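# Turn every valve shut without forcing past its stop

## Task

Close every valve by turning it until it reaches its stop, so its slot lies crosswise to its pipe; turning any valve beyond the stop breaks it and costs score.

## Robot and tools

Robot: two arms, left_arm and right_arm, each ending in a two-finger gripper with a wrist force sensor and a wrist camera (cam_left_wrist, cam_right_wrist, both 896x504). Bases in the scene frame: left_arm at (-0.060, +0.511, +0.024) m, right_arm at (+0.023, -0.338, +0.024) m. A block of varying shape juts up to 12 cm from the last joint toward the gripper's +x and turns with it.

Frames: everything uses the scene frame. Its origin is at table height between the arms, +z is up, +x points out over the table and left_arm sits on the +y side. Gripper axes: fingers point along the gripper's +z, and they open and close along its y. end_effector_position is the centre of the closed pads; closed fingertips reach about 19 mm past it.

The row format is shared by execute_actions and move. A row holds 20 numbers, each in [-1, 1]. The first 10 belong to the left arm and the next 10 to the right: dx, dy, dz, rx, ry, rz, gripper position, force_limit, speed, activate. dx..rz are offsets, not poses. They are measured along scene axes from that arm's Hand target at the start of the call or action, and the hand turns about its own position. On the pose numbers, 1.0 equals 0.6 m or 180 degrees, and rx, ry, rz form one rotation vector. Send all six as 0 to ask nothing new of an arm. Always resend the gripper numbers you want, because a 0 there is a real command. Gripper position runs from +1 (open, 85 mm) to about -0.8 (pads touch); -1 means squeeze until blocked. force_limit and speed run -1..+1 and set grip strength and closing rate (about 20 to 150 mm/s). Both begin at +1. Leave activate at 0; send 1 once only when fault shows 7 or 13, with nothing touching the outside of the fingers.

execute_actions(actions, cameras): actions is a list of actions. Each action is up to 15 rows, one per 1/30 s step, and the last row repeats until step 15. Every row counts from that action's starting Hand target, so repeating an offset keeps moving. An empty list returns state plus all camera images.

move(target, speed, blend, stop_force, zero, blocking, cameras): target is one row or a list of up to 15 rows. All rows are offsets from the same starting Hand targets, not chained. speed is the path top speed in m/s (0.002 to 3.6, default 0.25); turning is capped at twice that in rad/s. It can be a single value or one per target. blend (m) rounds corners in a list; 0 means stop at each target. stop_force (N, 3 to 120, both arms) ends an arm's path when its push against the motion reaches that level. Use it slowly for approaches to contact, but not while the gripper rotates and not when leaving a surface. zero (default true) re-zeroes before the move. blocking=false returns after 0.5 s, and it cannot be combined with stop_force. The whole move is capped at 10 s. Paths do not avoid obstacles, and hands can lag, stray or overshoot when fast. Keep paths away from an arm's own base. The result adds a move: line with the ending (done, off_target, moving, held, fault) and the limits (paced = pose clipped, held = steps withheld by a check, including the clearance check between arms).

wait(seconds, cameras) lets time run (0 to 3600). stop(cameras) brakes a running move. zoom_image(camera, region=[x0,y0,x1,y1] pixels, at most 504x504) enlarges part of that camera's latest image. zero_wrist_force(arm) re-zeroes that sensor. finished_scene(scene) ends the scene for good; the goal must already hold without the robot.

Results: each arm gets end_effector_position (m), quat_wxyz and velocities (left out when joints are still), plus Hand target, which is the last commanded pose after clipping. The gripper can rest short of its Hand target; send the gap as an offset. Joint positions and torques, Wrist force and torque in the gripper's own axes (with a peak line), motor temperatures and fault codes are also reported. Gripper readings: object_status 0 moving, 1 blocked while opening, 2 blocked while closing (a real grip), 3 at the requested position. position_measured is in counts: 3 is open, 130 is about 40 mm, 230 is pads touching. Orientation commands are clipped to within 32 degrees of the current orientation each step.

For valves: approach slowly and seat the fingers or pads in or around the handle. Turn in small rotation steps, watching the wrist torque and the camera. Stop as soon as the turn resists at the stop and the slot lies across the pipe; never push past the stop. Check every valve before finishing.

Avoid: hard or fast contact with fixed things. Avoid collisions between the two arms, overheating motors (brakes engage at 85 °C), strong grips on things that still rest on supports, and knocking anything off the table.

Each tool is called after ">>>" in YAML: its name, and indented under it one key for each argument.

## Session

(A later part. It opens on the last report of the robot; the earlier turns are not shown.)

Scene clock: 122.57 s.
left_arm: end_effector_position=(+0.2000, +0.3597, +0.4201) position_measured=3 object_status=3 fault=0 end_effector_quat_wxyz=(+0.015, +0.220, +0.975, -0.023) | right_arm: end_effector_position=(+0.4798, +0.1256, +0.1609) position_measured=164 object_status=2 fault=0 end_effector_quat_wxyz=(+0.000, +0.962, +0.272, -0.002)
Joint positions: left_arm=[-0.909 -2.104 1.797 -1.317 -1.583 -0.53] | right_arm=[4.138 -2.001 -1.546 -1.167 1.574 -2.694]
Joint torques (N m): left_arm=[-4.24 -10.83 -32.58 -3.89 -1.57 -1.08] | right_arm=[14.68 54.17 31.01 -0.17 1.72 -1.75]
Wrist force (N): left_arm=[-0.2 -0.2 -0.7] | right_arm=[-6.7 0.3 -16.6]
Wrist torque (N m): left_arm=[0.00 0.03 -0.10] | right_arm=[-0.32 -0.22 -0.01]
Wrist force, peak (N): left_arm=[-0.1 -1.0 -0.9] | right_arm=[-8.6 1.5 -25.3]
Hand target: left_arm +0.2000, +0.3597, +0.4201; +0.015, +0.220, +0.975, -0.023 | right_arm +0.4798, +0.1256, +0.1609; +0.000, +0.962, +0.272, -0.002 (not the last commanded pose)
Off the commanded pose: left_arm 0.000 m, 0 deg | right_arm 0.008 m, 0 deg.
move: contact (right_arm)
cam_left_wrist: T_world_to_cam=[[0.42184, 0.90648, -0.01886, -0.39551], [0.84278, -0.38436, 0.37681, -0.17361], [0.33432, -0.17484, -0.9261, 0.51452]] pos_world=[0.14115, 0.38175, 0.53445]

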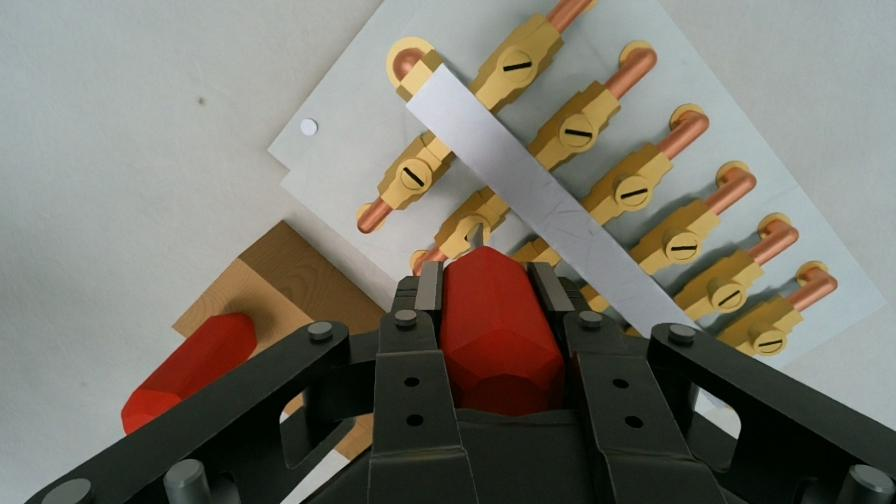

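>>> move:
  target:
    - [0,0,0,0,0,0,1,1,1,0,0,0,0.003,0,0,0,-0.98,0.5,-1,0]
    - [0,0,0,0,0,0,1,1,1,0,-0.0002,-0.0011,0.003,0,0,-0.01,-0.98,0.5,-1,0]
  speed: 0.03

>>> move:
  target: [0,0,0,0,0,0,1,1,1,0,0,0,-0.016,0,0,0,-0.98,0.5,-1,0]
  speed: 0.012
  stop_force: 12

>>> move:
  target:
    - [0,0,0,0,0,0,1,1,1,0,0,0,0,0,0,0.022,-0.98,0.5,-1,0]
    - [0,0,0,0,0,0,1,1,1,0,0,0,0,0,0,-0.022,-0.98,0.5,-1,0]
    - [0,0,0,0,0,0,1,1,1,0,0,0,0,0,0,0,-0.98,0.5,-1,0]
  speed: 0.06

>>> move:
  target: [0,0,0,0,0,0,1,1,1,0,0,0,-0.014,0,0,0,-0.98,0.5,-1,0]
  speed: 0.01
  stop_force: 9
  cameras: ["cam_left_wrist"]

>>> zoom_image:
  camera: "cam_left_wrist"
  region: [450, 195, 500, 245]

Scene clock: 124.93 s.
left_arm: end_effector_position=(+0.2000, +0.3597, +0.4201) position_measured=3 object_status=3 fault=0 end_effector_quat_wxyz=(+0.015, +0.220, +0.975, -0.023) | right_arm: end_effector_position=(+0.4797, +0.1249, +0.1627) position_measured=164 object_status=2 fault=0 end_effector_quat_wxyz=(+0.000, +0.967, +0.256, -0.002) end_effector_velocity=(+0.000, +0.000, +0.000) end_effector_angular_velocity=(+0.000, -0.001, +0.004)
Joint positions: left_arm=[-0.909 -2.104 1.797 -1.317 -1.583 -0.53] | right_arm=[4.138 -1.998 -1.546 -1.17 1.574 -2.663]
Joint velocities: left_arm=[within noise] | right_arm=[0 0 0 0 -0.001 -0.005]
Joint torques (N m): left_arm=[-5.37 -10.92 -33.38 -4.06 -1.46 -1.12] | right_arm=[-13.45 67.54 10.2 6.44 1.93 -2.37]
Wrist force (N): left_arm=[0.0 -0.8 -0.5] | right_arm=[-0.4 -1.1 1.6]
Wrist torque (N m): left_arm=[-0.08 -0.01 -0.09] | right_arm=[-0.25 0.09 -0.03]
Wrist force, peak (N): left_arm=[0.1 -0.9 -1.0] | right_arm=[-6.7 0.2 -18.0]
Hand target: left_arm +0.2000, +0.3597, +0.4201; +0.015, +0.220, +0.975, -0.023 | right_arm +0.4797, +0.1249, +0.1627; +0.000, +0.967, +0.256, -0.002
Off the commanded pose: left_arm 0.000 m, 0 deg | right_arm 0.000 m, 0 deg.
move: done

Scene clock: 126.50 s.
left_arm: end_effector_position=(+0.2000, +0.3597, +0.4201) position_measured=3 object_status=3 fault=0 end_effector_quat_wxyz=(+0.015, +0.220, +0.975, -0.023) | right_arm: end_effector_position=(+0.4797, +0.1249, +0.1586) position_measured=164 object_status=2 fault=0 end_effector_quat_wxyz=(-0.001, +0.967, +0.256, -0.002)
Joint positions: left_arm=[-0.909 -2.104 1.797 -1.317 -1.583 -0.53] | right_arm=[4.138 -2.002 -1.551 -1.161 1.574 -2.663]
Joint torques (N m): left_arm=[-4.7 -11.34 -33.21 -4.08 -1.57 -1.08] | right_arm=[-5.53 59.6 33.64 -0.07 1.87 -2.04]
Wrist force (N): left_arm=[0.1 -0.5 -1.0] | right_arm=[-4.6 -0.8 -10.2]
Wrist torque (N m): left_arm=[-0.06 -0.02 -0.09] | right_arm=[-0.31 -0.15 -0.03]
Wrist force, peak (N): left_arm=[-0.4 -0.7 -1.0] | right_arm=[-7.4 2.0 -20.6]
Hand target: left_arm +0.2000, +0.3597, +0.4201; +0.015, +0.220, +0.975, -0.023 | right_arm +0.4797, +0.1249, +0.1586; -0.001, +0.967, +0.256, -0.002 (not the last commanded pose)
Off the commanded pose: left_arm 0.000 m, 0 deg | right_arm 0.006 m, 0 deg.
move: contact (right_arm)

Scene clock: 129.40 s.
left_arm: end_effector_position=(+0.2000, +0.3597, +0.4201) position_measured=3 object_status=3 fault=0 end_effector_quat_wxyz=(+0.015, +0.220, +0.975, -0.023) | right_arm: end_effector_position=(+0.4797, +0.1249, +0.1586) position_measured=164 object_status=2 fault=0 end_effector_quat_wxyz=(-0.001, +0.967, +0.256, -0.002)
Joint positions: left_arm=[-0.909 -2.104 1.797 -1.317 -1.583 -0.53] | right_arm=[4.138 -2.002 -1.551 -1.161 1.574 -2.663]
Joint torques (N m): left_arm=[-5.93 -11 -33.76 -4.23 -1.52 -1] | right_arm=[10.56 54.44 33.77 0 -1.93 2.12]
Wrist force (N): left_arm=[0.0 -0.8 -0.9] | right_arm=[-5.3 1.8 -13.2]
Wrist torque (N m): left_arm=[-0.09 -0.01 -0.10] | right_arm=[-0.58 -0.22 0.13]
Wrist force, peak (N): left_arm=[-0.2 -0.8 -1.2] | right_arm=[-5.7 1.8 -13.3]
Hand target: left_arm +0.2000, +0.3597, +0.4201; +0.015, +0.220, +0.975, -0.023 | right_arm +0.4797, +0.1249, +0.1586; -0.001, +0.967, +0.256, -0.002
Off the commanded pose: left_arm 0.000 m, 0 deg | right_arm 0.000 m, 0 deg.
move: done

Scene clock: 130.63 s.
left_arm: end_effector_position=(+0.2000, +0.3597, +0.4201) position_measured=3 object_status=3 fault=0 end_effector_quat_wxyz=(+0.015, +0.220, +0.975, -0.023) | right_arm: end_effector_position=(+0.4798, +0.1250, +0.1582) position_measured=164 object_status=2 fault=0 end_effector_quat_wxyz=(-0.001, +0.967, +0.256, -0.001)
Joint positions: left_arm=[-0.909 -2.104 1.797 -1.317 -1.583 -0.53] | right_arm=[4.138 -2.002 -1.552 -1.159 1.574 -2.663]
Joint torques (N m): left_arm=[-5.91 -10.49 -33.39 -4.24 -1.41 -1.06] | right_arm=[10.85 50.58 29.85 -0.02 -2.01 1.76]
Wrist force (N): left_arm=[-0.1 -0.6 -0.7] | right_arm=[-7.6 0.8 -20.6]
Wrist torque (N m): left_arm=[-0.07 0.00 -0.09] | right_arm=[-0.45 -0.33 0.13]
Wrist force, peak (N): left_arm=[-0.5 -0.8 -1.0] | right_arm=[-11.1 3.0 -31.2]
Hand target: left_arm +0.2000, +0.3597, +0.4201; +0.015, +0.220, +0.975, -0.023 | right_arm +0.4798, +0.1250, +0.1582; -0.001, +0.967, +0.256, -0.001 (not the last commanded pose)
Off the commanded pose: left_arm 0.000 m, 0 deg | right_arm 0.008 m, 0 deg.
move: contact (right_arm)
cam_left_wrist: T_world_to_cam=[[0.42184, 0.90648, -0.01886, -0.39551], [0.84278, -0.38436, 0.37681, -0.17361], [0.33432, -0.17484, -0.9261, 0.51452]] pos_world=[0.14115, 0.38175, 0.53445]

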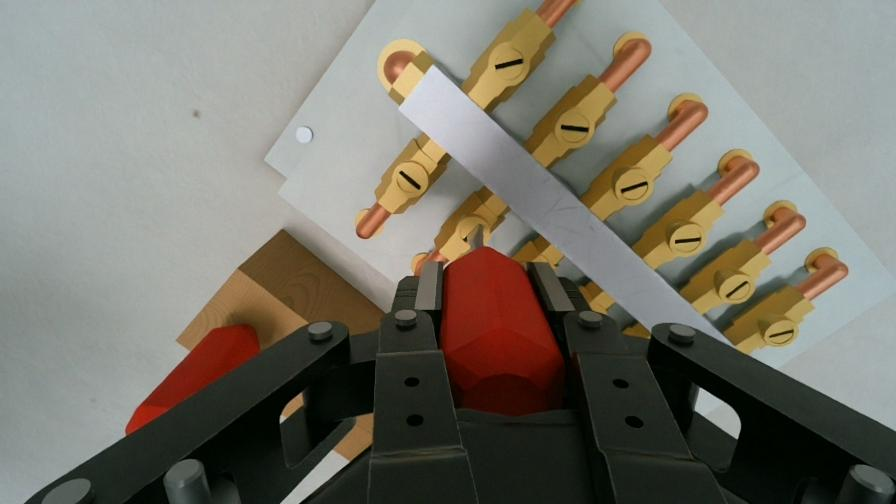

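Scaled by 10.080 from the camera's image (finer frame: 1280x720).

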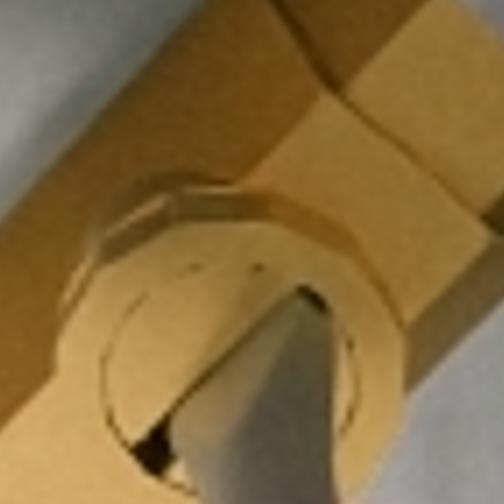

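>>> move:
  target:
    - [0,0,0,0,0,0,1,1,1,0,-0.0001,-0.0007,0.0003,0,0,-0.1261,-0.98,0.5,-1,0]
    - [0,0,0,0,0,0,1,1,1,0,-0.0003,-0.0013,0.0003,0,0,-0.2483,-0.98,0.5,-1,0]
  speed: 0.12
  blend: 0.01
  cameras: ["cam_left_wrist"]

>>> zoom_image:
  camera: "cam_left_wrist"
  region: [450, 195, 500, 245]

Scene clock: 135.33 s.
left_arm: end_effector_position=(+0.2000, +0.3597, +0.4201) position_measured=3 object_status=3 fault=0 end_effector_quat_wxyz=(+0.015, +0.220, +0.975, -0.023) | right_arm: end_effector_position=(+0.4796, +0.1242, +0.1584) position_measured=164 object_status=2 fault=0 end_effector_quat_wxyz=(-0.001, +0.991, -0.130, -0.001)
Joint positions: left_arm=[-0.909 -2.104 1.797 -1.317 -1.583 -0.53] | right_arm=[4.138 -2 -1.556 -1.155 1.574 -1.883]
Joint torques (N m): left_arm=[-6.39 -11.29 -33 -4.42 -1.56 -0.97] | right_arm=[-3.02 49.3 6.38 10.24 -1.88 -0.52]
Wrist force (N): left_arm=[0.1 -0.8 -0.7] | right_arm=[-5.9 14.5 -22.8]
Wrist torque (N m): left_arm=[-0.10 -0.02 -0.09] | right_arm=[-1.10 -0.54 -0.79]
Wrist force, peak (N): left_arm=[-0.1 -1.2 -0.8] | right_arm=[-6.0 14.8 -23.8]
Hand target: left_arm +0.2000, +0.3597, +0.4201; +0.015, +0.220, +0.975, -0.023 | right_arm +0.4796, +0.1242, +0.1584; -0.001, +0.991, -0.130, -0.001
Off the commanded pose: left_arm 0.000 m, 0 deg | right_arm 0.000 m, 0 deg.
move: done
cam_left_wrist: T_world_to_cam=[[0.42184, 0.90648, -0.01886, -0.39551], [0.84278, -0.38436, 0.37681, -0.17361], [0.33432, -0.17484, -0.9261, 0.51452]] pos_world=[0.14115, 0.38175, 0.53445]

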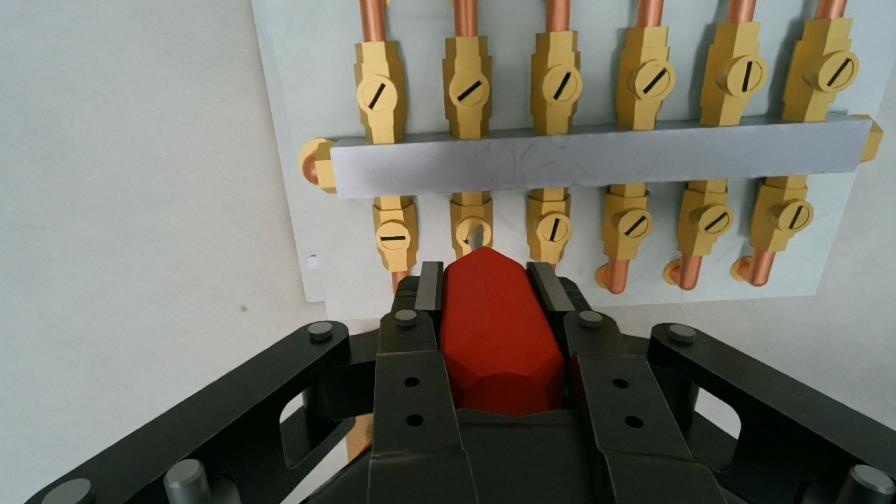

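Scaled by 10.080 from the camera's image (finer frame: 1280x720).

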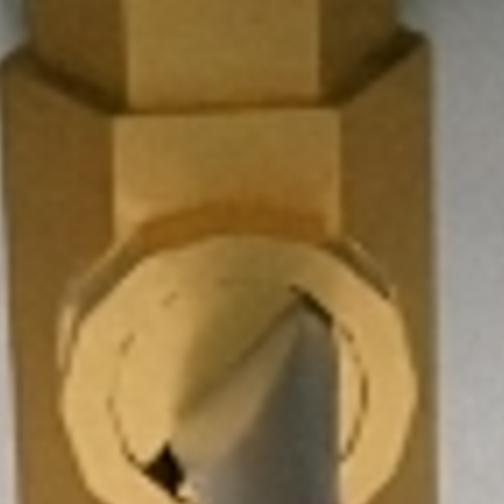

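>>> move:
  target:
    - [0,0,0,0,0,0,1,1,1,0,-0.0006,-0.0005,0,0,0,-0.1222,-0.98,0.5,-1,0]
    - [0,0,0,0,0,0,1,1,1,0,-0.0012,-0.0007,0,0,0,-0.258,-0.98,0.5,-1,0]
  speed: 0.12
  blend: 0.01

>>> move:
  target: [0,0,0,0,0,0,1,1,1,0,0,-0.0001,0,0,0,-0.0083,-0.98,0.5,-1,0]
  speed: 0.08
  cameras: ["cam_left_wrist"]

>>> zoom_image:
  camera: "cam_left_wrist"
  region: [450, 195, 500, 245]

Scene clock: 140.27 s.
left_arm: end_effector_position=(+0.2000, +0.3597, +0.4201) position_measured=3 object_status=3 fault=0 end_effector_quat_wxyz=(+0.015, +0.220, +0.975, -0.023) | right_arm: end_effector_position=(+0.4789, +0.1238, +0.1584) position_measured=164 object_status=2 fault=0 end_effector_quat_wxyz=(-0.002, +0.860, -0.511, +0.000)
Joint positions: left_arm=[-0.909 -2.104 1.797 -1.317 -1.583 -0.53] | right_arm=[4.139 -1.997 -1.561 -1.152 1.572 -1.072]
Joint torques (N m): left_arm=[-7.34 -10.68 -32.97 -4.56 -1.5 -1.01] | right_arm=[14.53 41.26 7.74 15.97 -5.16 -0.34]
Wrist force (N): left_arm=[0.0 -0.7 -0.9] | right_arm=[10.3 29.9 -33.3]
Wrist torque (N m): left_arm=[-0.08 -0.01 -0.09] | right_arm=[-2.40 0.59 -1.01]
Wrist force, peak (N): left_arm=[0.3 -1.0 -1.1] | right_arm=[9.2 32.3 -35.4]
Hand target: left_arm +0.2000, +0.3597, +0.4201; +0.015, +0.220, +0.975, -0.023 | right_arm +0.4789, +0.1238, +0.1584; -0.002, +0.860, -0.511, +0.000
Off the commanded pose: left_arm 0.000 m, 0 deg | right_arm 0.000 m, 0 deg.
move: done

Scene clock: 140.77 s.
left_arm: end_effector_position=(+0.2000, +0.3597, +0.4201) position_measured=3 object_status=3 fault=0 end_effector_quat_wxyz=(+0.015, +0.220, +0.975, -0.023) | right_arm: end_effector_position=(+0.4789, +0.1238, +0.1584) position_measured=164 object_status=2 fault=0 end_effector_quat_wxyz=(-0.002, +0.853, -0.522, +0.000)
Joint positions: left_arm=[-0.909 -2.104 1.797 -1.317 -1.583 -0.53] | right_arm=[4.139 -1.997 -1.561 -1.151 1.572 -1.045]
Joint torques (N m): left_arm=[-7.27 -10.98 -33.23 -4.61 -1.44 -1.17] | right_arm=[10.27 42.23 7.75 14.98 -4.68 -1.62]
Wrist force (N): left_arm=[0.0 -0.7 -0.7] | right_arm=[11.7 27.8 -31.0]
Wrist torque (N m): left_arm=[-0.08 -0.01 -0.09] | right_arm=[-2.20 0.65 -0.99]
Wrist force, peak (N): left_arm=[-0.1 -0.7 -1.1] | right_arm=[11.7 30.4 -34.5]
Hand target: left_arm +0.2000, +0.3597, +0.4201; +0.015, +0.220, +0.975, -0.023 | right_arm +0.4789, +0.1237, +0.1584; -0.002, +0.853, -0.522, +0.000
Off the commanded pose: left_arm 0.000 m, 0 deg | right_arm 0.000 m, 0 deg.
move: done
cam_left_wrist: T_world_to_cam=[[0.42184, 0.90648, -0.01886, -0.39551], [0.84278, -0.38436, 0.37681, -0.17361], [0.33432, -0.17484, -0.9261, 0.51452]] pos_world=[0.14115, 0.38175, 0.53445]

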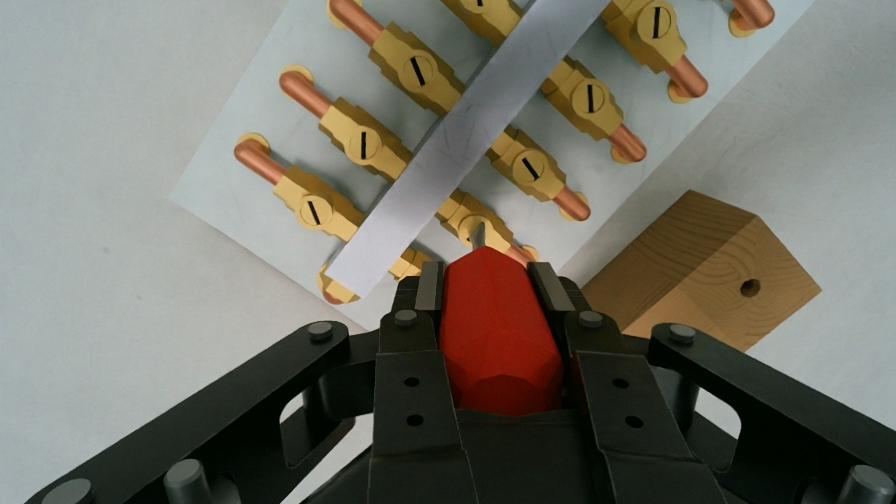

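Scaled by 10.080 from the camera's image (finer frame: 1280x720).

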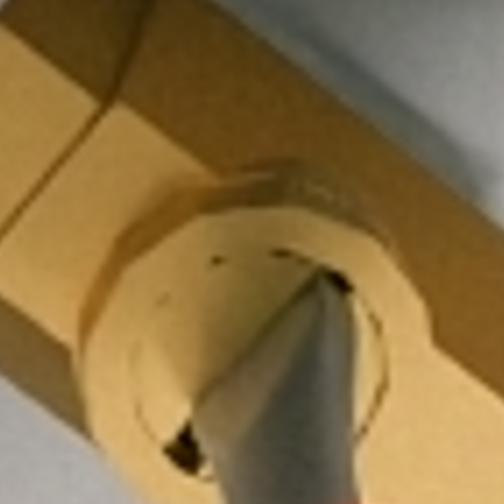

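>>> move:
  target: [0,0,0,0,0,0,1,1,1,0,-0.0018,-0.0009,0.0003,0,0,0,-0.98,0.5,-1,0]
  speed: 0.02
  cameras: ["cam_left_wrist"]

>>> zoom_image:
  camera: "cam_left_wrist"
  region: [450, 195, 500, 245]

Scene clock: 142.40 s.
left_arm: end_effector_position=(+0.2000, +0.3597, +0.4201) position_measured=3 object_status=3 fault=0 end_effector_quat_wxyz=(+0.015, +0.220, +0.975, -0.023) | right_arm: end_effector_position=(+0.4778, +0.1232, +0.1586) position_measured=164 object_status=2 fault=0 end_effector_quat_wxyz=(-0.002, +0.853, -0.522, +0.000)
Joint positions: left_arm=[-0.909 -2.104 1.797 -1.317 -1.583 -0.53] | right_arm=[4.14 -1.994 -1.565 -1.15 1.572 -1.044]
Joint torques (N m): left_arm=[-7.12 -11.55 -33.11 -4.69 -1.49 -1.11] | right_arm=[14.56 36.04 32.42 3.14 0.89 3.11]
Wrist force (N): left_arm=[0.1 -0.7 -0.7] | right_arm=[5.4 9.8 -16.8]
Wrist torque (N m): left_arm=[-0.08 -0.03 -0.09] | right_arm=[-0.81 0.33 -1.04]
Wrist force, peak (N): left_arm=[-0.2 -0.9 -1.0] | right_arm=[12.0 27.8 -32.3]
Hand target: left_arm +0.2000, +0.3597, +0.4201; +0.015, +0.220, +0.975, -0.023 | right_arm +0.4778, +0.1232, +0.1586; -0.002, +0.853, -0.522, +0.000
Off the commanded pose: left_arm 0.000 m, 0 deg | right_arm 0.000 m, 0 deg.
move: done
cam_left_wrist: T_world_to_cam=[[0.42184, 0.90648, -0.01886, -0.39551], [0.84278, -0.38436, 0.37681, -0.17361], [0.33432, -0.17484, -0.9261, 0.51452]] pos_world=[0.14115, 0.38175, 0.53445]

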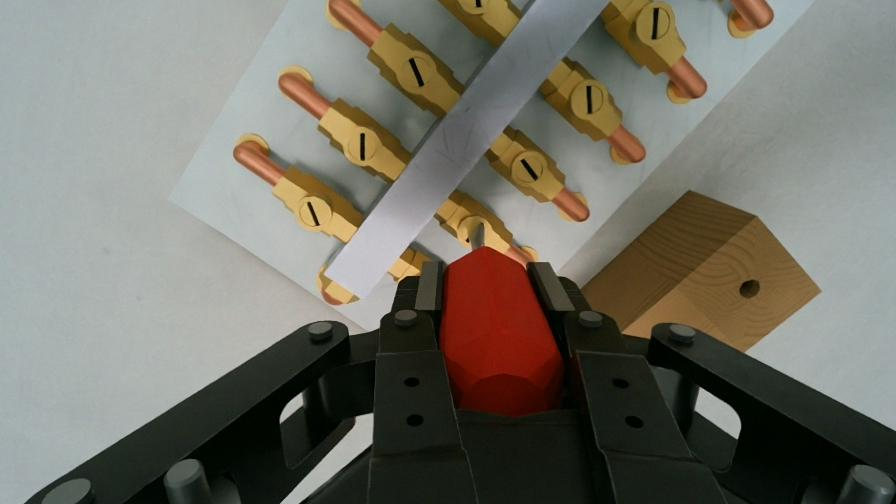

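Scaled by 10.080 from the camera's image (finer frame: 1280x720).

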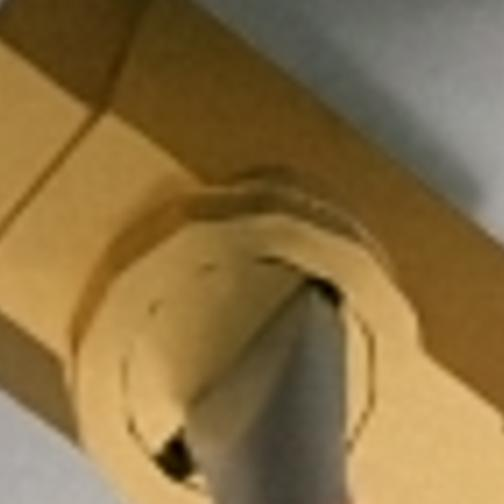

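>>> move:
  target: [0,0,0,0,0,0,1,1,1,0,-0.0005,-0.0002,0,0,0,-0.0083,-0.98,0.5,-1,0]
  speed: 0.08

>>> move:
  target: [0,0,0,0,0,0,1,1,1,0,0,0,0,0,0,-0.0055,-0.98,0.5,-1,0]
  speed: 0.08

Scene clock: 143.50 s.
left_arm: end_effector_position=(+0.2000, +0.3597, +0.4201) position_measured=3 object_status=3 fault=0 end_effector_quat_wxyz=(+0.015, +0.220, +0.975, -0.023) | right_arm: end_effector_position=(+0.4775, +0.1231, +0.1585) position_measured=164 object_status=2 fault=0 end_effector_quat_wxyz=(-0.001, +0.846, -0.533, +0.000)
Joint positions: left_arm=[-0.909 -2.104 1.797 -1.317 -1.583 -0.53] | right_arm=[4.14 -1.994 -1.566 -1.15 1.572 -1.018]
Joint torques (N m): left_arm=[-7.35 -11.27 -33.52 -4.73 -1.41 -1.09] | right_arm=[13.46 54.15 5.24 8.21 -1.02 -1]
Wrist force (N): left_arm=[0.0 -0.6 -0.4] | right_arm=[5.4 7.7 -16.7]
Wrist torque (N m): left_arm=[-0.07 -0.01 -0.09] | right_arm=[-0.58 0.46 -1.61]
Wrist force, peak (N): left_arm=[0.0 -0.8 -1.2] | right_arm=[5.1 9.4 -19.1]
Hand target: left_arm +0.2000, +0.3597, +0.4201; +0.015, +0.220, +0.975, -0.023 | right_arm +0.4775, +0.1231, +0.1586; -0.002, +0.846, -0.533, +0.000
Off the commanded pose: left_arm 0.000 m, 0 deg | right_arm 0.000 m, 0 deg.
move: done

Scene clock: 144.00 s.
left_arm: end_effector_position=(+0.2000, +0.3597, +0.4201) position_measured=3 object_status=3 fault=0 end_effector_quat_wxyz=(+0.015, +0.220, +0.975, -0.023) | right_arm: end_effector_position=(+0.4775, +0.1231, +0.1586) position_measured=164 object_status=2 fault=0 end_effector_quat_wxyz=(-0.002, +0.841, -0.540, +0.000)
Joint positions: left_arm=[-0.909 -2.104 1.797 -1.317 -1.583 -0.53] | right_arm=[4.14 -1.993 -1.566 -1.15 1.572 -1.001]
Joint torques (N m): left_arm=[-7.67 -11.1 -32.99 -4.62 -1.55 -1.07] | right_arm=[14.21 55.58 7.01 7.73 -1.87 -0.86]
Wrist force (N): left_arm=[-0.1 -0.8 -0.6] | right_arm=[6.2 7.0 -14.5]
Wrist torque (N m): left_arm=[-0.10 0.00 -0.09] | right_arm=[-0.48 0.45 -1.90]
Wrist force, peak (N): left_arm=[0.0 -0.7 -0.9] | right_arm=[5.4 7.3 -16.4]
Hand target: left_arm +0.2000, +0.3597, +0.4201; +0.015, +0.220, +0.975, -0.023 | right_arm +0.4775, +0.1231, +0.1586; -0.002, +0.841, -0.540, +0.000
Off the commanded pose: left_arm 0.000 m, 0 deg | right_arm 0.000 m, 0 deg.
move: done

>>> move:
  target:
    - [0,0,0,0,0,0,1,1,1,0,0,0,0,0,0,0.03,-0.98,0.5,-1,0]
    - [0,0,0,0,0,0,1,1,1,0,0,0,0.022,0,0,0.03,-0.98,0.5,-1,0]
    - [0,0,0,0,0,0,1,1,1,0,-0.0218,-0.0465,0.022,0,0,0.47,-0.98,0.5,-1,0]
    - [0,0,0,0,0,0,1,1,1,0,-0.008,-0.061,0.01,0,0,0.4856,-0.98,0.5,-1,0]
  speed: [0.1,0.1,0.2,0.02]
  blend: [0,0.002,0,0]
  cameras: ["cam_left_wrist"]

>>> zoom_image:
  camera: "cam_left_wrist"
  region: [450, 195, 500, 245]

Scene clock: 151.40 s.
left_arm: end_effector_position=(+0.2000, +0.3597, +0.4201) position_measured=3 object_status=3 fault=0 end_effector_quat_wxyz=(+0.015, +0.220, +0.975, -0.023) | right_arm: end_effector_position=(+0.4728, +0.0864, +0.1645) position_measured=164 object_status=2 fault=0 end_effector_quat_wxyz=(-0.001, +0.982, +0.191, -0.001)
Joint positions: left_arm=[-0.909 -2.104 1.797 -1.317 -1.583 -0.53] | right_arm=[4.113 -1.926 -1.646 -1.141 1.574 -2.554]
Joint torques (N m): left_arm=[-8.73 -11.2 -33.12 -4.96 -1.52 -1.08] | right_arm=[-0.45 24.49 12.93 4.79 -1.95 2.17]
Wrist force (N): left_arm=[0.0 -0.7 -0.6] | right_arm=[-1.6 -3.0 1.7]
Wrist torque (N m): left_arm=[-0.08 0.00 -0.09] | right_arm=[-0.56 0.29 0.08]
Wrist force, peak (N): left_arm=[0.0 -0.8 -1.3] | right_arm=[6.0 7.0 -14.6]
Hand target: left_arm +0.2000, +0.3597, +0.4201; +0.015, +0.220, +0.975, -0.023 | right_arm +0.4727, +0.0865, +0.1646; -0.001, +0.982, +0.191, -0.001
Off the commanded pose: left_arm 0.000 m, 0 deg | right_arm 0.000 m, 0 deg.
move: done
cam_left_wrist: T_world_to_cam=[[0.42184, 0.90648, -0.01886, -0.39551], [0.84278, -0.38436, 0.37681, -0.17361], [0.33432, -0.17484, -0.9261, 0.51452]] pos_world=[0.14115, 0.38175, 0.53445]

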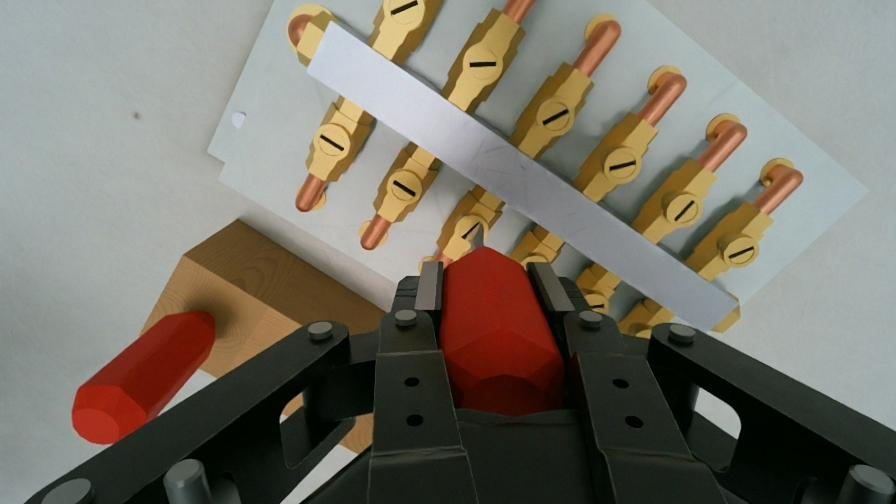

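Scaled by 10.080 from the camera's image (finer frame: 1280x720).

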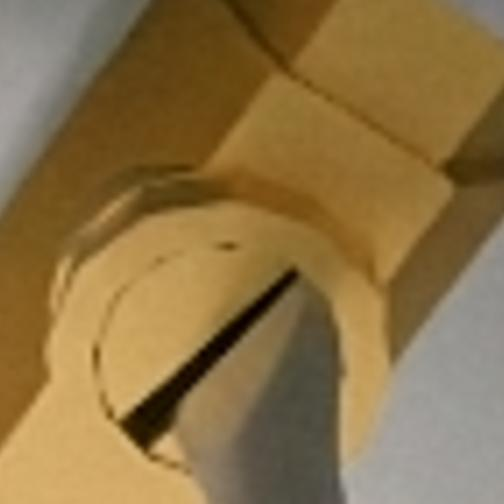

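>>> move:
  target:
    - [0,0,0,0,0,0,1,1,1,0,-0.0167,0.0143,0.004,0,0,-0.042,-0.98,0.5,-1,0]
    - [0,0,0,0,0,0,1,1,1,0,-0.0028,-0.0002,0,0,0,-0.042,-0.98,0.5,-1,0]
  speed: [0.05,0.02]
  cameras: ["cam_left_wrist"]

>>> zoom_image:
  camera: "cam_left_wrist"
  region: [450, 195, 500, 245]

Scene clock: 155.70 s.
left_arm: end_effector_position=(+0.2000, +0.3597, +0.4201) position_measured=3 object_status=3 fault=0 end_effector_quat_wxyz=(+0.015, +0.220, +0.975, -0.023) | right_arm: end_effector_position=(+0.4711, +0.0862, +0.1646) position_measured=164 object_status=2 fault=0 end_effector_quat_wxyz=(-0.001, +0.992, +0.126, -0.001)
Joint positions: left_arm=[-0.909 -2.104 1.797 -1.317 -1.583 -0.53] | right_arm=[4.115 -1.923 -1.65 -1.14 1.574 -2.42]
Joint torques (N m): left_arm=[-8.91 -11.09 -33.36 -4.96 -1.39 -0.98] | right_arm=[14.09 22.08 10.95 5.46 -0.73 1.14]
Wrist force (N): left_arm=[-0.1 -0.8 -0.9] | right_arm=[-1.7 -3.1 1.5]
Wrist torque (N m): left_arm=[-0.10 0.00 -0.09] | right_arm=[-0.58 0.31 0.08]
Wrist force, peak (N): left_arm=[0.0 -1.0 -1.1] | right_arm=[-2.1 -4.0 1.5]
Hand target: left_arm +0.2000, +0.3597, +0.4201; +0.015, +0.220, +0.975, -0.023 | right_arm +0.4710, +0.0864, +0.1646; -0.001, +0.992, +0.126, -0.001
Off the commanded pose: left_arm 0.000 m, 0 deg | right_arm 0.000 m, 0 deg.
move: done
cam_left_wrist: T_world_to_cam=[[0.42184, 0.90648, -0.01886, -0.39551], [0.84278, -0.38436, 0.37681, -0.17361], [0.33432, -0.17484, -0.9261, 0.51452]] pos_world=[0.14115, 0.38175, 0.53445]

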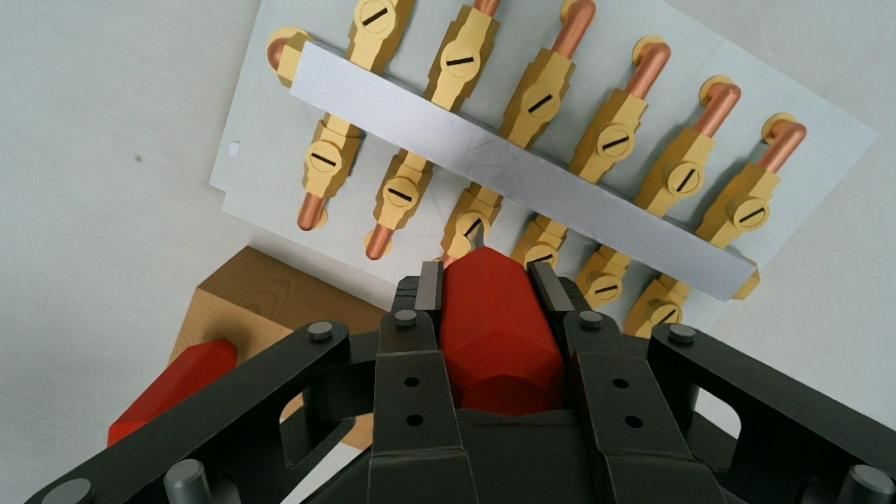

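Scaled by 10.080 from the camera's image (finer frame: 1280x720).

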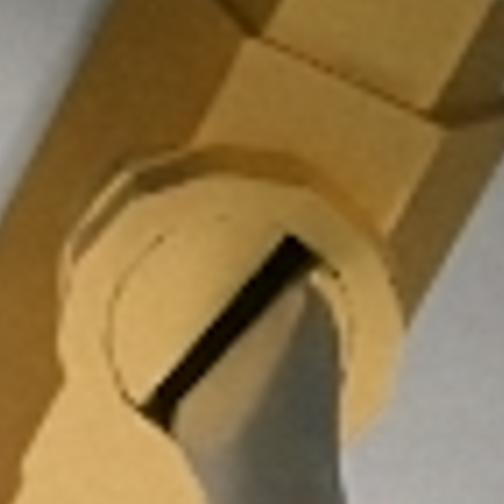

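>>> move:
  target: [0,0,0,0,0,0,1,1,1,0,0.0004,0.0007,0,0,0,0,-0.98,0.5,-1,0]
  speed: 0.02

>>> move:
  target: [0,0,0,0,0,0,1,1,1,0,0,0,-0.018,0,0,0,-0.98,0.5,-1,0]
  speed: 0.012
  stop_force: 12

>>> move:
  target:
    - [0,0,0,0,0,0,1,1,1,0,0,0,0,0,0,0.022,-0.98,0.5,-1,0]
    - [0,0,0,0,0,0,1,1,1,0,0,0,0,0,0,-0.022,-0.98,0.5,-1,0]
    - [0,0,0,0,0,0,1,1,1,0,0,0,0,0,0,0,-0.98,0.5,-1,0]
  speed: 0.06
  cameras: ["cam_left_wrist"]

>>> zoom_image:
  camera: "cam_left_wrist"
  region: [450, 195, 500, 245]

Scene clock: 157.57 s.
left_arm: end_effector_position=(+0.2000, +0.3597, +0.4201) position_measured=3 object_status=3 fault=0 end_effector_quat_wxyz=(+0.015, +0.220, +0.975, -0.023) | right_arm: end_effector_position=(+0.4713, +0.0868, +0.1646) position_measured=164 object_status=2 fault=0 end_effector_quat_wxyz=(-0.001, +0.992, +0.126, -0.001)
Joint positions: left_arm=[-0.909 -2.104 1.797 -1.317 -1.583 -0.53] | right_arm=[4.115 -1.924 -1.649 -1.14 1.574 -2.419]
Joint torques (N m): left_arm=[-9.54 -11.31 -32.93 -4.98 -1.46 -1] | right_arm=[13.98 20.66 27.48 0.78 -1.88 2.05]
Wrist force (N): left_arm=[-0.1 -0.5 -1.0] | right_arm=[-1.5 -3.0 1.5]
Wrist torque (N m): left_arm=[-0.06 0.01 -0.09] | right_arm=[-0.55 0.28 0.08]
Wrist force, peak (N): left_arm=[0.0 -1.0 -0.8] | right_arm=[-1.9 -3.1 1.8]
Hand target: left_arm +0.2000, +0.3597, +0.4201; +0.015, +0.220, +0.975, -0.023 | right_arm +0.4712, +0.0868, +0.1646; -0.001, +0.992, +0.126, -0.001
Off the commanded pose: left_arm 0.000 m, 0 deg | right_arm 0.000 m, 0 deg.
move: done

Scene clock: 159.20 s.
left_arm: end_effector_position=(+0.2000, +0.3597, +0.4201) position_measured=3 object_status=3 fault=0 end_effector_quat_wxyz=(+0.015, +0.220, +0.975, -0.023) | right_arm: end_effector_position=(+0.4713, +0.0868, +0.1596) position_measured=164 object_status=2 fault=0 end_effector_quat_wxyz=(-0.001, +0.992, +0.126, -0.001)
Joint positions: left_arm=[-0.909 -2.104 1.797 -1.317 -1.583 -0.53] | right_arm=[4.115 -1.929 -1.656 -1.128 1.574 -2.419]
Joint torques (N m): left_arm=[-9.65 -10.76 -33.58 -4.99 -1.35 -1] | right_arm=[13.11 57.37 32.99 -0.48 -1.87 1.61]
Wrist force (N): left_arm=[0.0 -0.7 -0.3] | right_arm=[-3.4 -2.4 -8.3]
Wrist torque (N m): left_arm=[-0.07 -0.01 -0.08] | right_arm=[-0.54 0.13 0.00]
Wrist force, peak (N): left_arm=[0.5 -1.0 -0.9] | right_arm=[-5.0 1.0 -18.6]
Hand target: left_arm +0.2000, +0.3597, +0.4201; +0.015, +0.220, +0.975, -0.023 | right_arm +0.4713, +0.0868, +0.1597; -0.001, +0.992, +0.126, -0.001 (not the last commanded pose)
Off the commanded pose: left_arm 0.000 m, 0 deg | right_arm 0.006 m, 0 deg.
move: contact (right_arm)

Scene clock: 162.07 s.
left_arm: end_effector_position=(+0.2000, +0.3597, +0.4201) position_measured=3 object_status=3 fault=0 end_effector_quat_wxyz=(+0.015, +0.220, +0.975, -0.023) | right_arm: end_effector_position=(+0.4712, +0.0868, +0.1596) position_measured=164 object_status=2 fault=0 end_effector_quat_wxyz=(-0.001, +0.992, +0.126, -0.001) end_effector_velocity=(+0.000, +0.000, +0.000) end_effector_angular_velocity=(+0.000, +0.000, -0.005)
Joint positions: left_arm=[-0.909 -2.104 1.797 -1.317 -1.583 -0.53] | right_arm=[4.115 -1.929 -1.656 -1.128 1.574 -2.419]
Joint velocities: left_arm=[within noise] | right_arm=[0 0 0.001 0 0 0.005]
Joint torques (N m): left_arm=[-9.96 -10.42 -33.35 -4.9 -1.39 -1.06] | right_arm=[-4.9 61.22 35.41 -0.67 -1.84 2.27]
Wrist force (N): left_arm=[-0.1 -0.7 -0.8] | right_arm=[-1.7 -3.3 -1.8]
Wrist torque (N m): left_arm=[-0.09 0.00 -0.09] | right_arm=[-0.47 0.31 -0.21]
Wrist force, peak (N): left_arm=[0.3 -0.9 -1.0] | right_arm=[-3.3 -2.5 -8.9]
Hand target: left_arm +0.2000, +0.3597, +0.4201; +0.015, +0.220, +0.975, -0.023 | right_arm +0.4713, +0.0868, +0.1597; -0.001, +0.992, +0.126, -0.001
Off the commanded pose: left_arm 0.000 m, 0 deg | right_arm 0.000 m, 0 deg.
move: done
cam_left_wrist: T_world_to_cam=[[0.42184, 0.90648, -0.01886, -0.39551], [0.84278, -0.38436, 0.37681, -0.17361], [0.33432, -0.17484, -0.9261, 0.51452]] pos_world=[0.14115, 0.38175, 0.53445]

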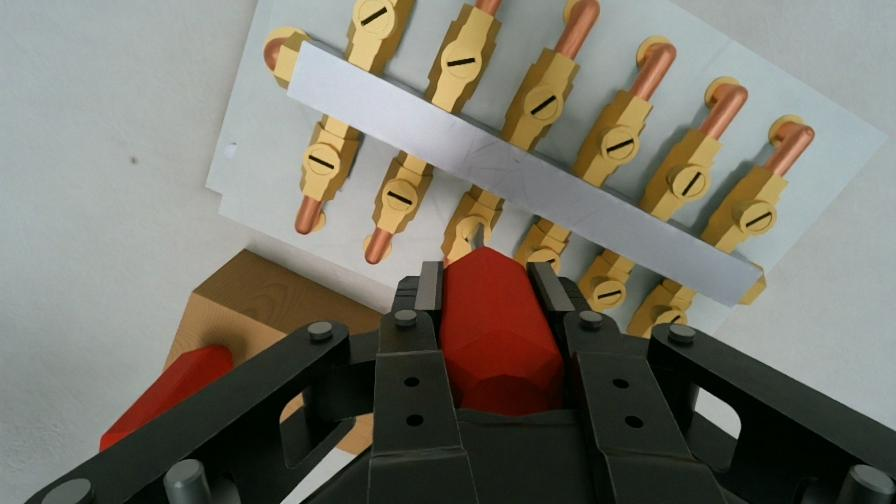

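Scaled by 10.080 from the camera's image (finer frame: 1280x720).

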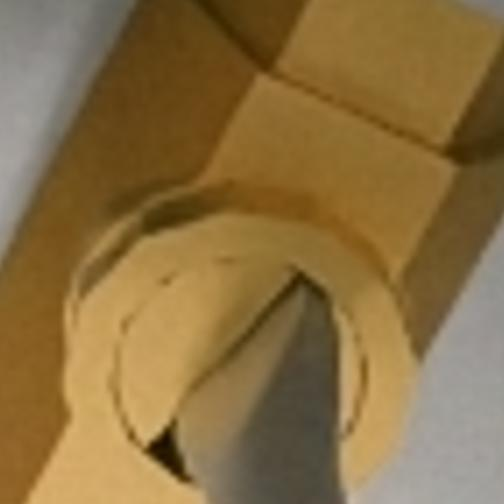

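>>> move:
  target: [0,0,0,0,0,0,1,1,1,0,0,0,-0.014,0,0,0,-0.98,0.5,-1,0]
  speed: 0.01
  stop_force: 10

>>> move:
  target:
    - [0,0,0,0,0,0,1,1,1,0,-0.0006,-0.0011,0.0002,0,0,-0.125,-0.98,0.5,-1,0]
    - [0,0,0,0,0,0,1,1,1,0,-0.0015,-0.0018,0.0002,0,0,-0.2472,-0.98,0.5,-1,0]
  speed: 0.12
  blend: 0.01
  cameras: ["cam_left_wrist"]

>>> zoom_image:
  camera: "cam_left_wrist"
  region: [450, 195, 500, 245]

Scene clock: 164.67 s.
left_arm: end_effector_position=(+0.2000, +0.3597, +0.4201) position_measured=3 object_status=3 fault=0 end_effector_quat_wxyz=(+0.015, +0.220, +0.975, -0.023) | right_arm: end_effector_position=(+0.4713, +0.0869, +0.1594) position_measured=164 object_status=2 fault=0 end_effector_quat_wxyz=(-0.001, +0.992, +0.126, -0.001)
Joint positions: left_arm=[-0.909 -2.104 1.797 -1.317 -1.583 -0.53] | right_arm=[4.115 -1.929 -1.656 -1.127 1.574 -2.419]
Joint torques (N m): left_arm=[-10.07 -11.07 -33.28 -4.94 -1.51 -1.11] | right_arm=[-10.17 57.41 35.34 0.03 -1.99 -0.66]
Wrist force (N): left_arm=[-0.1 -0.6 -0.8] | right_arm=[-4.3 -2.2 -7.4]
Wrist torque (N m): left_arm=[-0.07 0.02 -0.09] | right_arm=[-0.65 0.06 -0.21]
Wrist force, peak (N): left_arm=[0.1 -1.3 -0.6] | right_arm=[-6.6 2.7 -19.1]
Hand target: left_arm +0.2000, +0.3597, +0.4201; +0.015, +0.220, +0.975, -0.023 | right_arm +0.4713, +0.0869, +0.1595; -0.001, +0.992, +0.126, -0.001 (not the last commanded pose)
Off the commanded pose: left_arm 0.000 m, 0 deg | right_arm 0.008 m, 0 deg.
move: contact (right_arm)

Scene clock: 168.33 s.
left_arm: end_effector_position=(+0.2000, +0.3597, +0.4201) position_measured=3 object_status=3 fault=0 end_effector_quat_wxyz=(+0.015, +0.220, +0.975, -0.023) | right_arm: end_effector_position=(+0.4704, +0.0858, +0.1596) position_measured=164 object_status=2 fault=0 end_effector_quat_wxyz=(-0.001, +0.966, -0.259, -0.001)
Joint positions: left_arm=[-0.909 -2.104 1.797 -1.317 -1.583 -0.53] | right_arm=[4.116 -1.925 -1.662 -1.123 1.573 -1.642]
Joint torques (N m): left_arm=[-10.19 -11.04 -32.98 -4.97 -1.47 -0.99] | right_arm=[14.74 53.95 9.2 9.41 -1.81 -0.47]
Wrist force (N): left_arm=[-0.4 -0.6 -0.7] | right_arm=[-1.0 7.7 -11.5]
Wrist torque (N m): left_arm=[-0.07 0.05 -0.09] | right_arm=[-1.15 0.05 -0.90]
Wrist force, peak (N): left_arm=[-0.2 -0.9 -1.1] | right_arm=[-0.9 7.8 -11.7]
Hand target: left_arm +0.2000, +0.3597, +0.4201; +0.015, +0.220, +0.975, -0.023 | right_arm +0.4704, +0.0858, +0.1596; -0.001, +0.966, -0.259, -0.001
Off the commanded pose: left_arm 0.000 m, 0 deg | right_arm 0.000 m, 0 deg.
move: done
cam_left_wrist: T_world_to_cam=[[0.42184, 0.90648, -0.01886, -0.39551], [0.84278, -0.38436, 0.37681, -0.17361], [0.33432, -0.17484, -0.9261, 0.51452]] pos_world=[0.14115, 0.38175, 0.53445]

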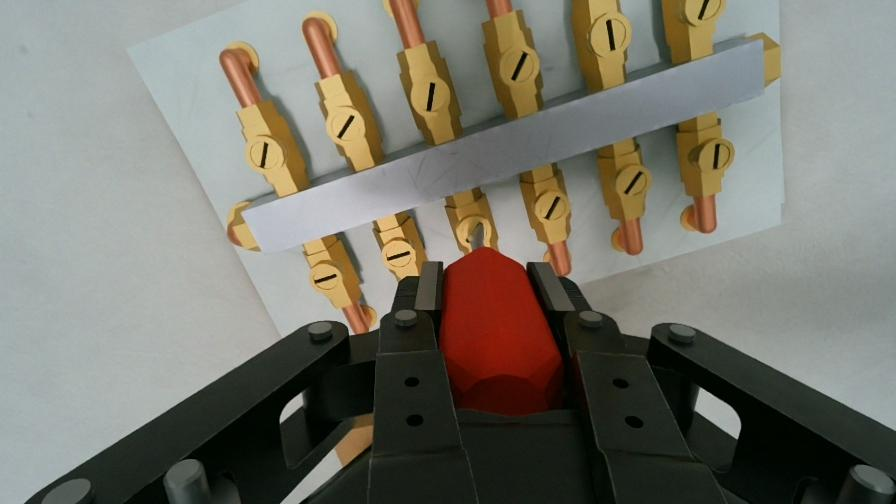

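Scaled by 10.080 from the camera's image (finer frame: 1280x720).

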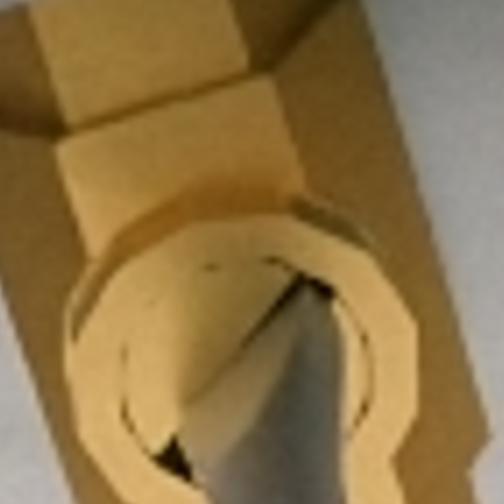

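>>> move:
  target:
    - [0,0,0,0,0,0,1,1,1,0,-0.0011,-0.0004,-0.0002,0,0,-0.1111,-0.98,0.5,-1,0]
    - [0,0,0,0,0,0,1,1,1,0,-0.0018,-0.0004,-0.0002,0,0,-0.19,-0.98,0.5,-1,0]
  speed: 0.12
  blend: 0.01

>>> move:
  target: [0,0,0,0,0,0,1,1,1,0,0,0,0,0,0,-0.01,-0.98,0.5,-1,0]
  speed: 0.08
  cameras: ["cam_left_wrist"]

>>> zoom_image:
  camera: "cam_left_wrist"
  region: [450, 195, 500, 245]

Scene clock: 171.93 s.
left_arm: end_effector_position=(+0.2000, +0.3597, +0.4201) position_measured=3 object_status=3 fault=0 end_effector_quat_wxyz=(+0.015, +0.220, +0.975, -0.023) | right_arm: end_effector_position=(+0.4693, +0.0855, +0.1594) position_measured=164 object_status=2 fault=0 end_effector_quat_wxyz=(-0.002, +0.847, -0.532, +0.000)
Joint positions: left_arm=[-0.909 -2.104 1.797 -1.317 -1.583 -0.53] | right_arm=[4.118 -1.922 -1.667 -1.121 1.571 -1.043]
Joint torques (N m): left_arm=[-9.65 -11.05 -33.06 -4.95 -1.47 -1.01] | right_arm=[14.21 47.46 3.61 4.62 -3.92 -0.67]
Wrist force (N): left_arm=[-0.1 -0.6 -0.6] | right_arm=[0.2 4.1 -19.1]
Wrist torque (N m): left_arm=[-0.07 0.01 -0.09] | right_arm=[-1.19 0.25 -0.09]
Wrist force, peak (N): left_arm=[-0.4 -0.8 -1.0] | right_arm=[4.4 13.2 -21.9]
Hand target: left_arm +0.2000, +0.3597, +0.4201; +0.015, +0.220, +0.975, -0.023 | right_arm +0.4693, +0.0856, +0.1595; -0.002, +0.847, -0.532, +0.000
Off the commanded pose: left_arm 0.000 m, 0 deg | right_arm 0.000 m, 0 deg.
move: done

Scene clock: 172.47 s.
left_arm: end_effector_position=(+0.2000, +0.3597, +0.4201) position_measured=3 object_status=3 fault=0 end_effector_quat_wxyz=(+0.015, +0.220, +0.975, -0.023) | right_arm: end_effector_position=(+0.4693, +0.0856, +0.1594) position_measured=164 object_status=2 fault=0 end_effector_quat_wxyz=(-0.002, +0.838, -0.545, +0.000)
Joint positions: left_arm=[-0.909 -2.104 1.797 -1.317 -1.583 -0.53] | right_arm=[4.118 -1.922 -1.667 -1.121 1.571 -1.012]
Joint torques (N m): left_arm=[-10.15 -10.68 -33.17 -4.85 -1.48 -1.06] | right_arm=[15.12 47.83 3.38 7.16 -4.15 -2.03]
Wrist force (N): left_arm=[0.1 -0.8 -0.8] | right_arm=[0.3 5.3 -19.4]
Wrist torque (N m): left_arm=[-0.10 -0.02 -0.09] | right_arm=[-1.25 0.37 -0.10]
Wrist force, peak (N): left_arm=[0.2 -0.9 -1.0] | right_arm=[0.6 5.4 -20.0]
Hand target: left_arm +0.2000, +0.3597, +0.4201; +0.015, +0.220, +0.975, -0.023 | right_arm +0.4693, +0.0856, +0.1595; -0.002, +0.838, -0.545, +0.000
Off the commanded pose: left_arm 0.000 m, 0 deg | right_arm 0.000 m, 0 deg.
move: done
cam_left_wrist: T_world_to_cam=[[0.42184, 0.90648, -0.01886, -0.39551], [0.84278, -0.38436, 0.37681, -0.17361], [0.33432, -0.17484, -0.9261, 0.51452]] pos_world=[0.14115, 0.38175, 0.53445]

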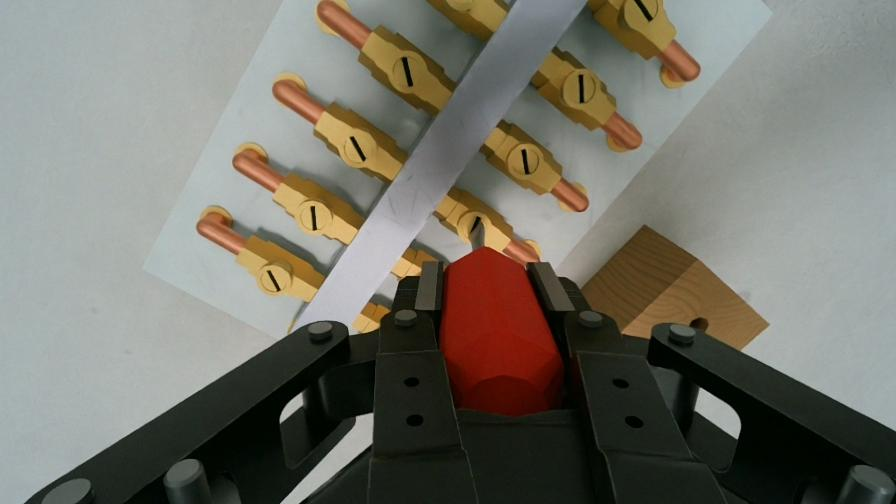

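Scaled by 10.080 from the camera's image (finer frame: 1280x720).

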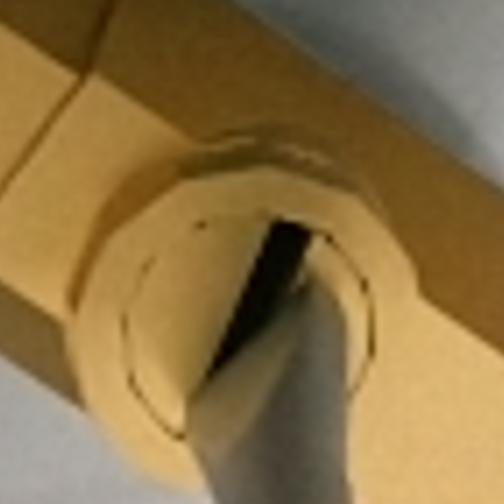

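>>> move:
  target:
    - [0,0,0,0,0,0,1,1,1,0,0,0,0.007,0,0,0,-0.98,0.5,-1,0]
    - [0,0,0,0,0,0,1,1,1,0,0.0009,0,0.007,0,0,0.0833,-0.98,0.5,-1,0]
  speed: 0.06
  cameras: ["cam_left_wrist"]

>>> zoom_image:
  camera: "cam_left_wrist"
  region: [450, 195, 500, 245]

Scene clock: 176.07 s.
left_arm: end_effector_position=(+0.2000, +0.3597, +0.4201) position_measured=3 object_status=3 fault=0 end_effector_quat_wxyz=(+0.015, +0.220, +0.975, -0.023) | right_arm: end_effector_position=(+0.4699, +0.0856, +0.1637) position_measured=164 object_status=2 fault=0 end_effector_quat_wxyz=(-0.002, +0.902, -0.431, +0.000) end_effector_velocity=(+0.000, +0.000, +0.001) end_effector_angular_velocity=(+0.001, -0.001, -0.005)
Joint positions: left_arm=[-0.909 -2.104 1.797 -1.317 -1.583 -0.53] | right_arm=[4.117 -1.919 -1.659 -1.131 1.572 -1.274]
Joint velocities: left_arm=[within noise] | right_arm=[0 0.001 0 0 0 0.005]
Joint torques (N m): left_arm=[-10.43 -11.1 -32.85 -5.04 -1.49 -1.11] | right_arm=[-10.58 19.54 37.77 -0.27 2.19 2.08]
Wrist force (N): left_arm=[0.0 -0.5 -0.8] | right_arm=[-1.3 -3.1 1.6]
Wrist torque (N m): left_arm=[-0.05 0.00 -0.09] | right_arm=[-0.55 0.25 0.09]
Wrist force, peak (N): left_arm=[-0.1 -0.9 -1.1] | right_arm=[0.2 5.8 -20.1]
Hand target: left_arm +0.2000, +0.3597, +0.4201; +0.015, +0.220, +0.975, -0.023 | right_arm +0.4699, +0.0856, +0.1637; -0.002, +0.902, -0.431, +0.000
Off the commanded pose: left_arm 0.000 m, 0 deg | right_arm 0.000 m, 0 deg.
move: done
cam_left_wrist: T_world_to_cam=[[0.42184, 0.90648, -0.01886, -0.39551], [0.84278, -0.38436, 0.37681, -0.17361], [0.33432, -0.17484, -0.9261, 0.51452]] pos_world=[0.14115, 0.38175, 0.53445]

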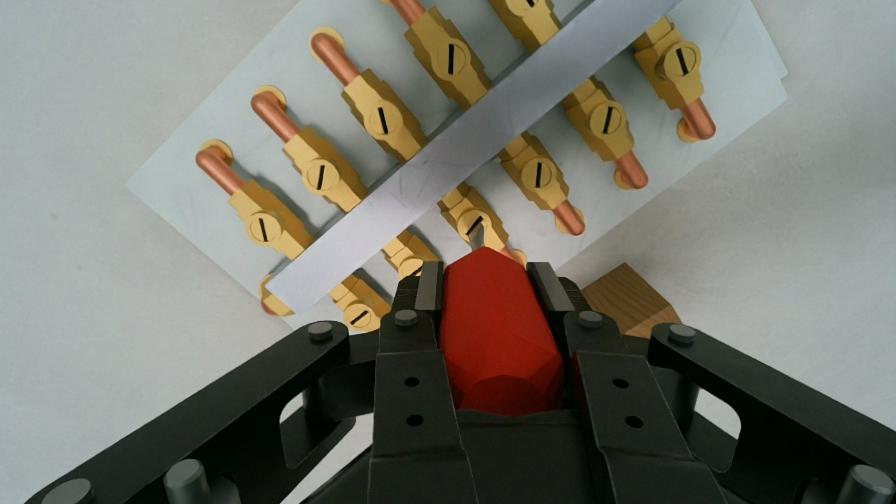

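Scaled by 10.080 from the camera's image (finer frame: 1280x720).

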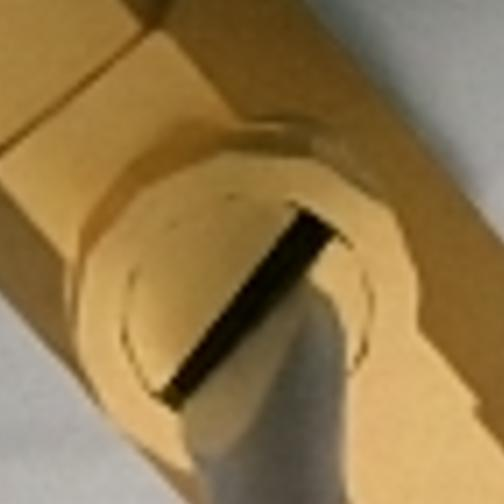

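>>> move:
  target: [0,0,0,0,0,0,1,1,1,0,0.0017,-0.002,0,0,0,-0.01,-0.98,0.5,-1,0]
  speed: 0.02
  cameras: ["cam_left_wrist"]

>>> zoom_image:
  camera: "cam_left_wrist"
  region: [450, 195, 500, 245]

Scene clock: 178.60 s.
left_arm: end_effector_position=(+0.2000, +0.3597, +0.4201) position_measured=3 object_status=3 fault=0 end_effector_quat_wxyz=(+0.015, +0.220, +0.975, -0.023) | right_arm: end_effector_position=(+0.4709, +0.0843, +0.1635) position_measured=164 object_status=2 fault=0 end_effector_quat_wxyz=(-0.001, +0.895, -0.445, +0.000)
Joint positions: left_arm=[-0.909 -2.104 1.797 -1.317 -1.583 -0.53] | right_arm=[4.114 -1.919 -1.659 -1.131 1.572 -1.245]
Joint torques (N m): left_arm=[-10.14 -11.17 -33.69 -5.07 -1.4 -0.96] | right_arm=[-9.44 62.81 7.79 6.15 -2.02 -1.84]
Wrist force (N): left_arm=[-0.1 -0.8 -0.8] | right_arm=[-1.0 -3.1 1.8]
Wrist torque (N m): left_arm=[-0.10 0.01 -0.10] | right_arm=[-0.55 0.19 -0.05]
Wrist force, peak (N): left_arm=[-0.1 -0.7 -1.3] | right_arm=[-1.2 -3.5 1.9]
Hand target: left_arm +0.2000, +0.3597, +0.4201; +0.015, +0.220, +0.975, -0.023 | right_arm +0.4709, +0.0844, +0.1637; -0.002, +0.895, -0.445, +0.000
Off the commanded pose: left_arm 0.000 m, 0 deg | right_arm 0.000 m, 0 deg.
move: done
cam_left_wrist: T_world_to_cam=[[0.42184, 0.90648, -0.01886, -0.39551], [0.84278, -0.38436, 0.37681, -0.17361], [0.33432, -0.17484, -0.9261, 0.51452]] pos_world=[0.14115, 0.38175, 0.53445]

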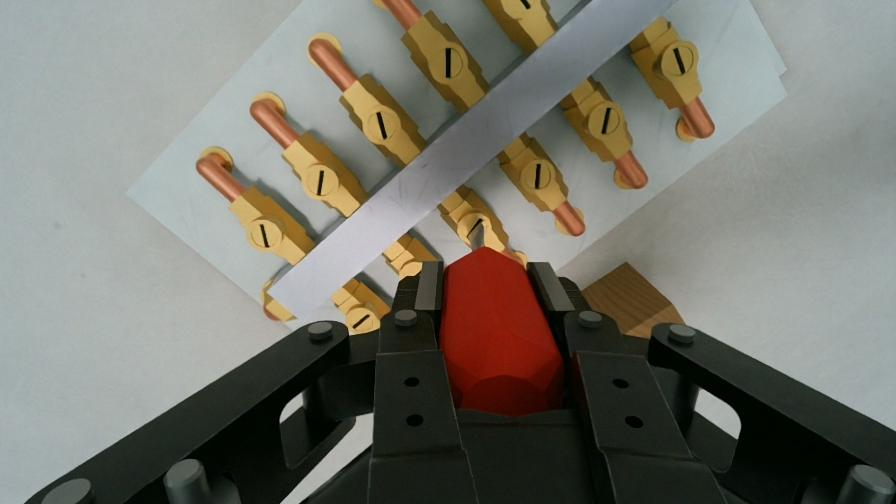

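Scaled by 10.080 from the camera's image (finer frame: 1280x720).

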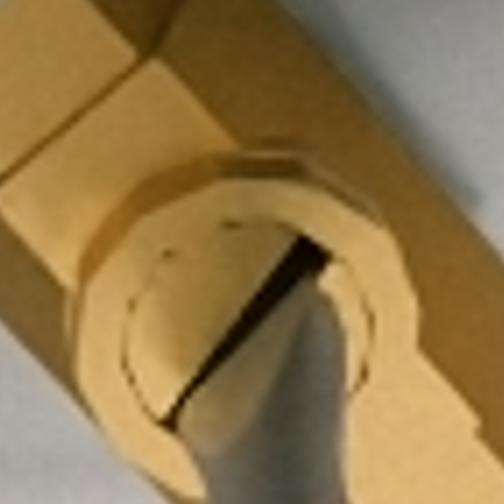

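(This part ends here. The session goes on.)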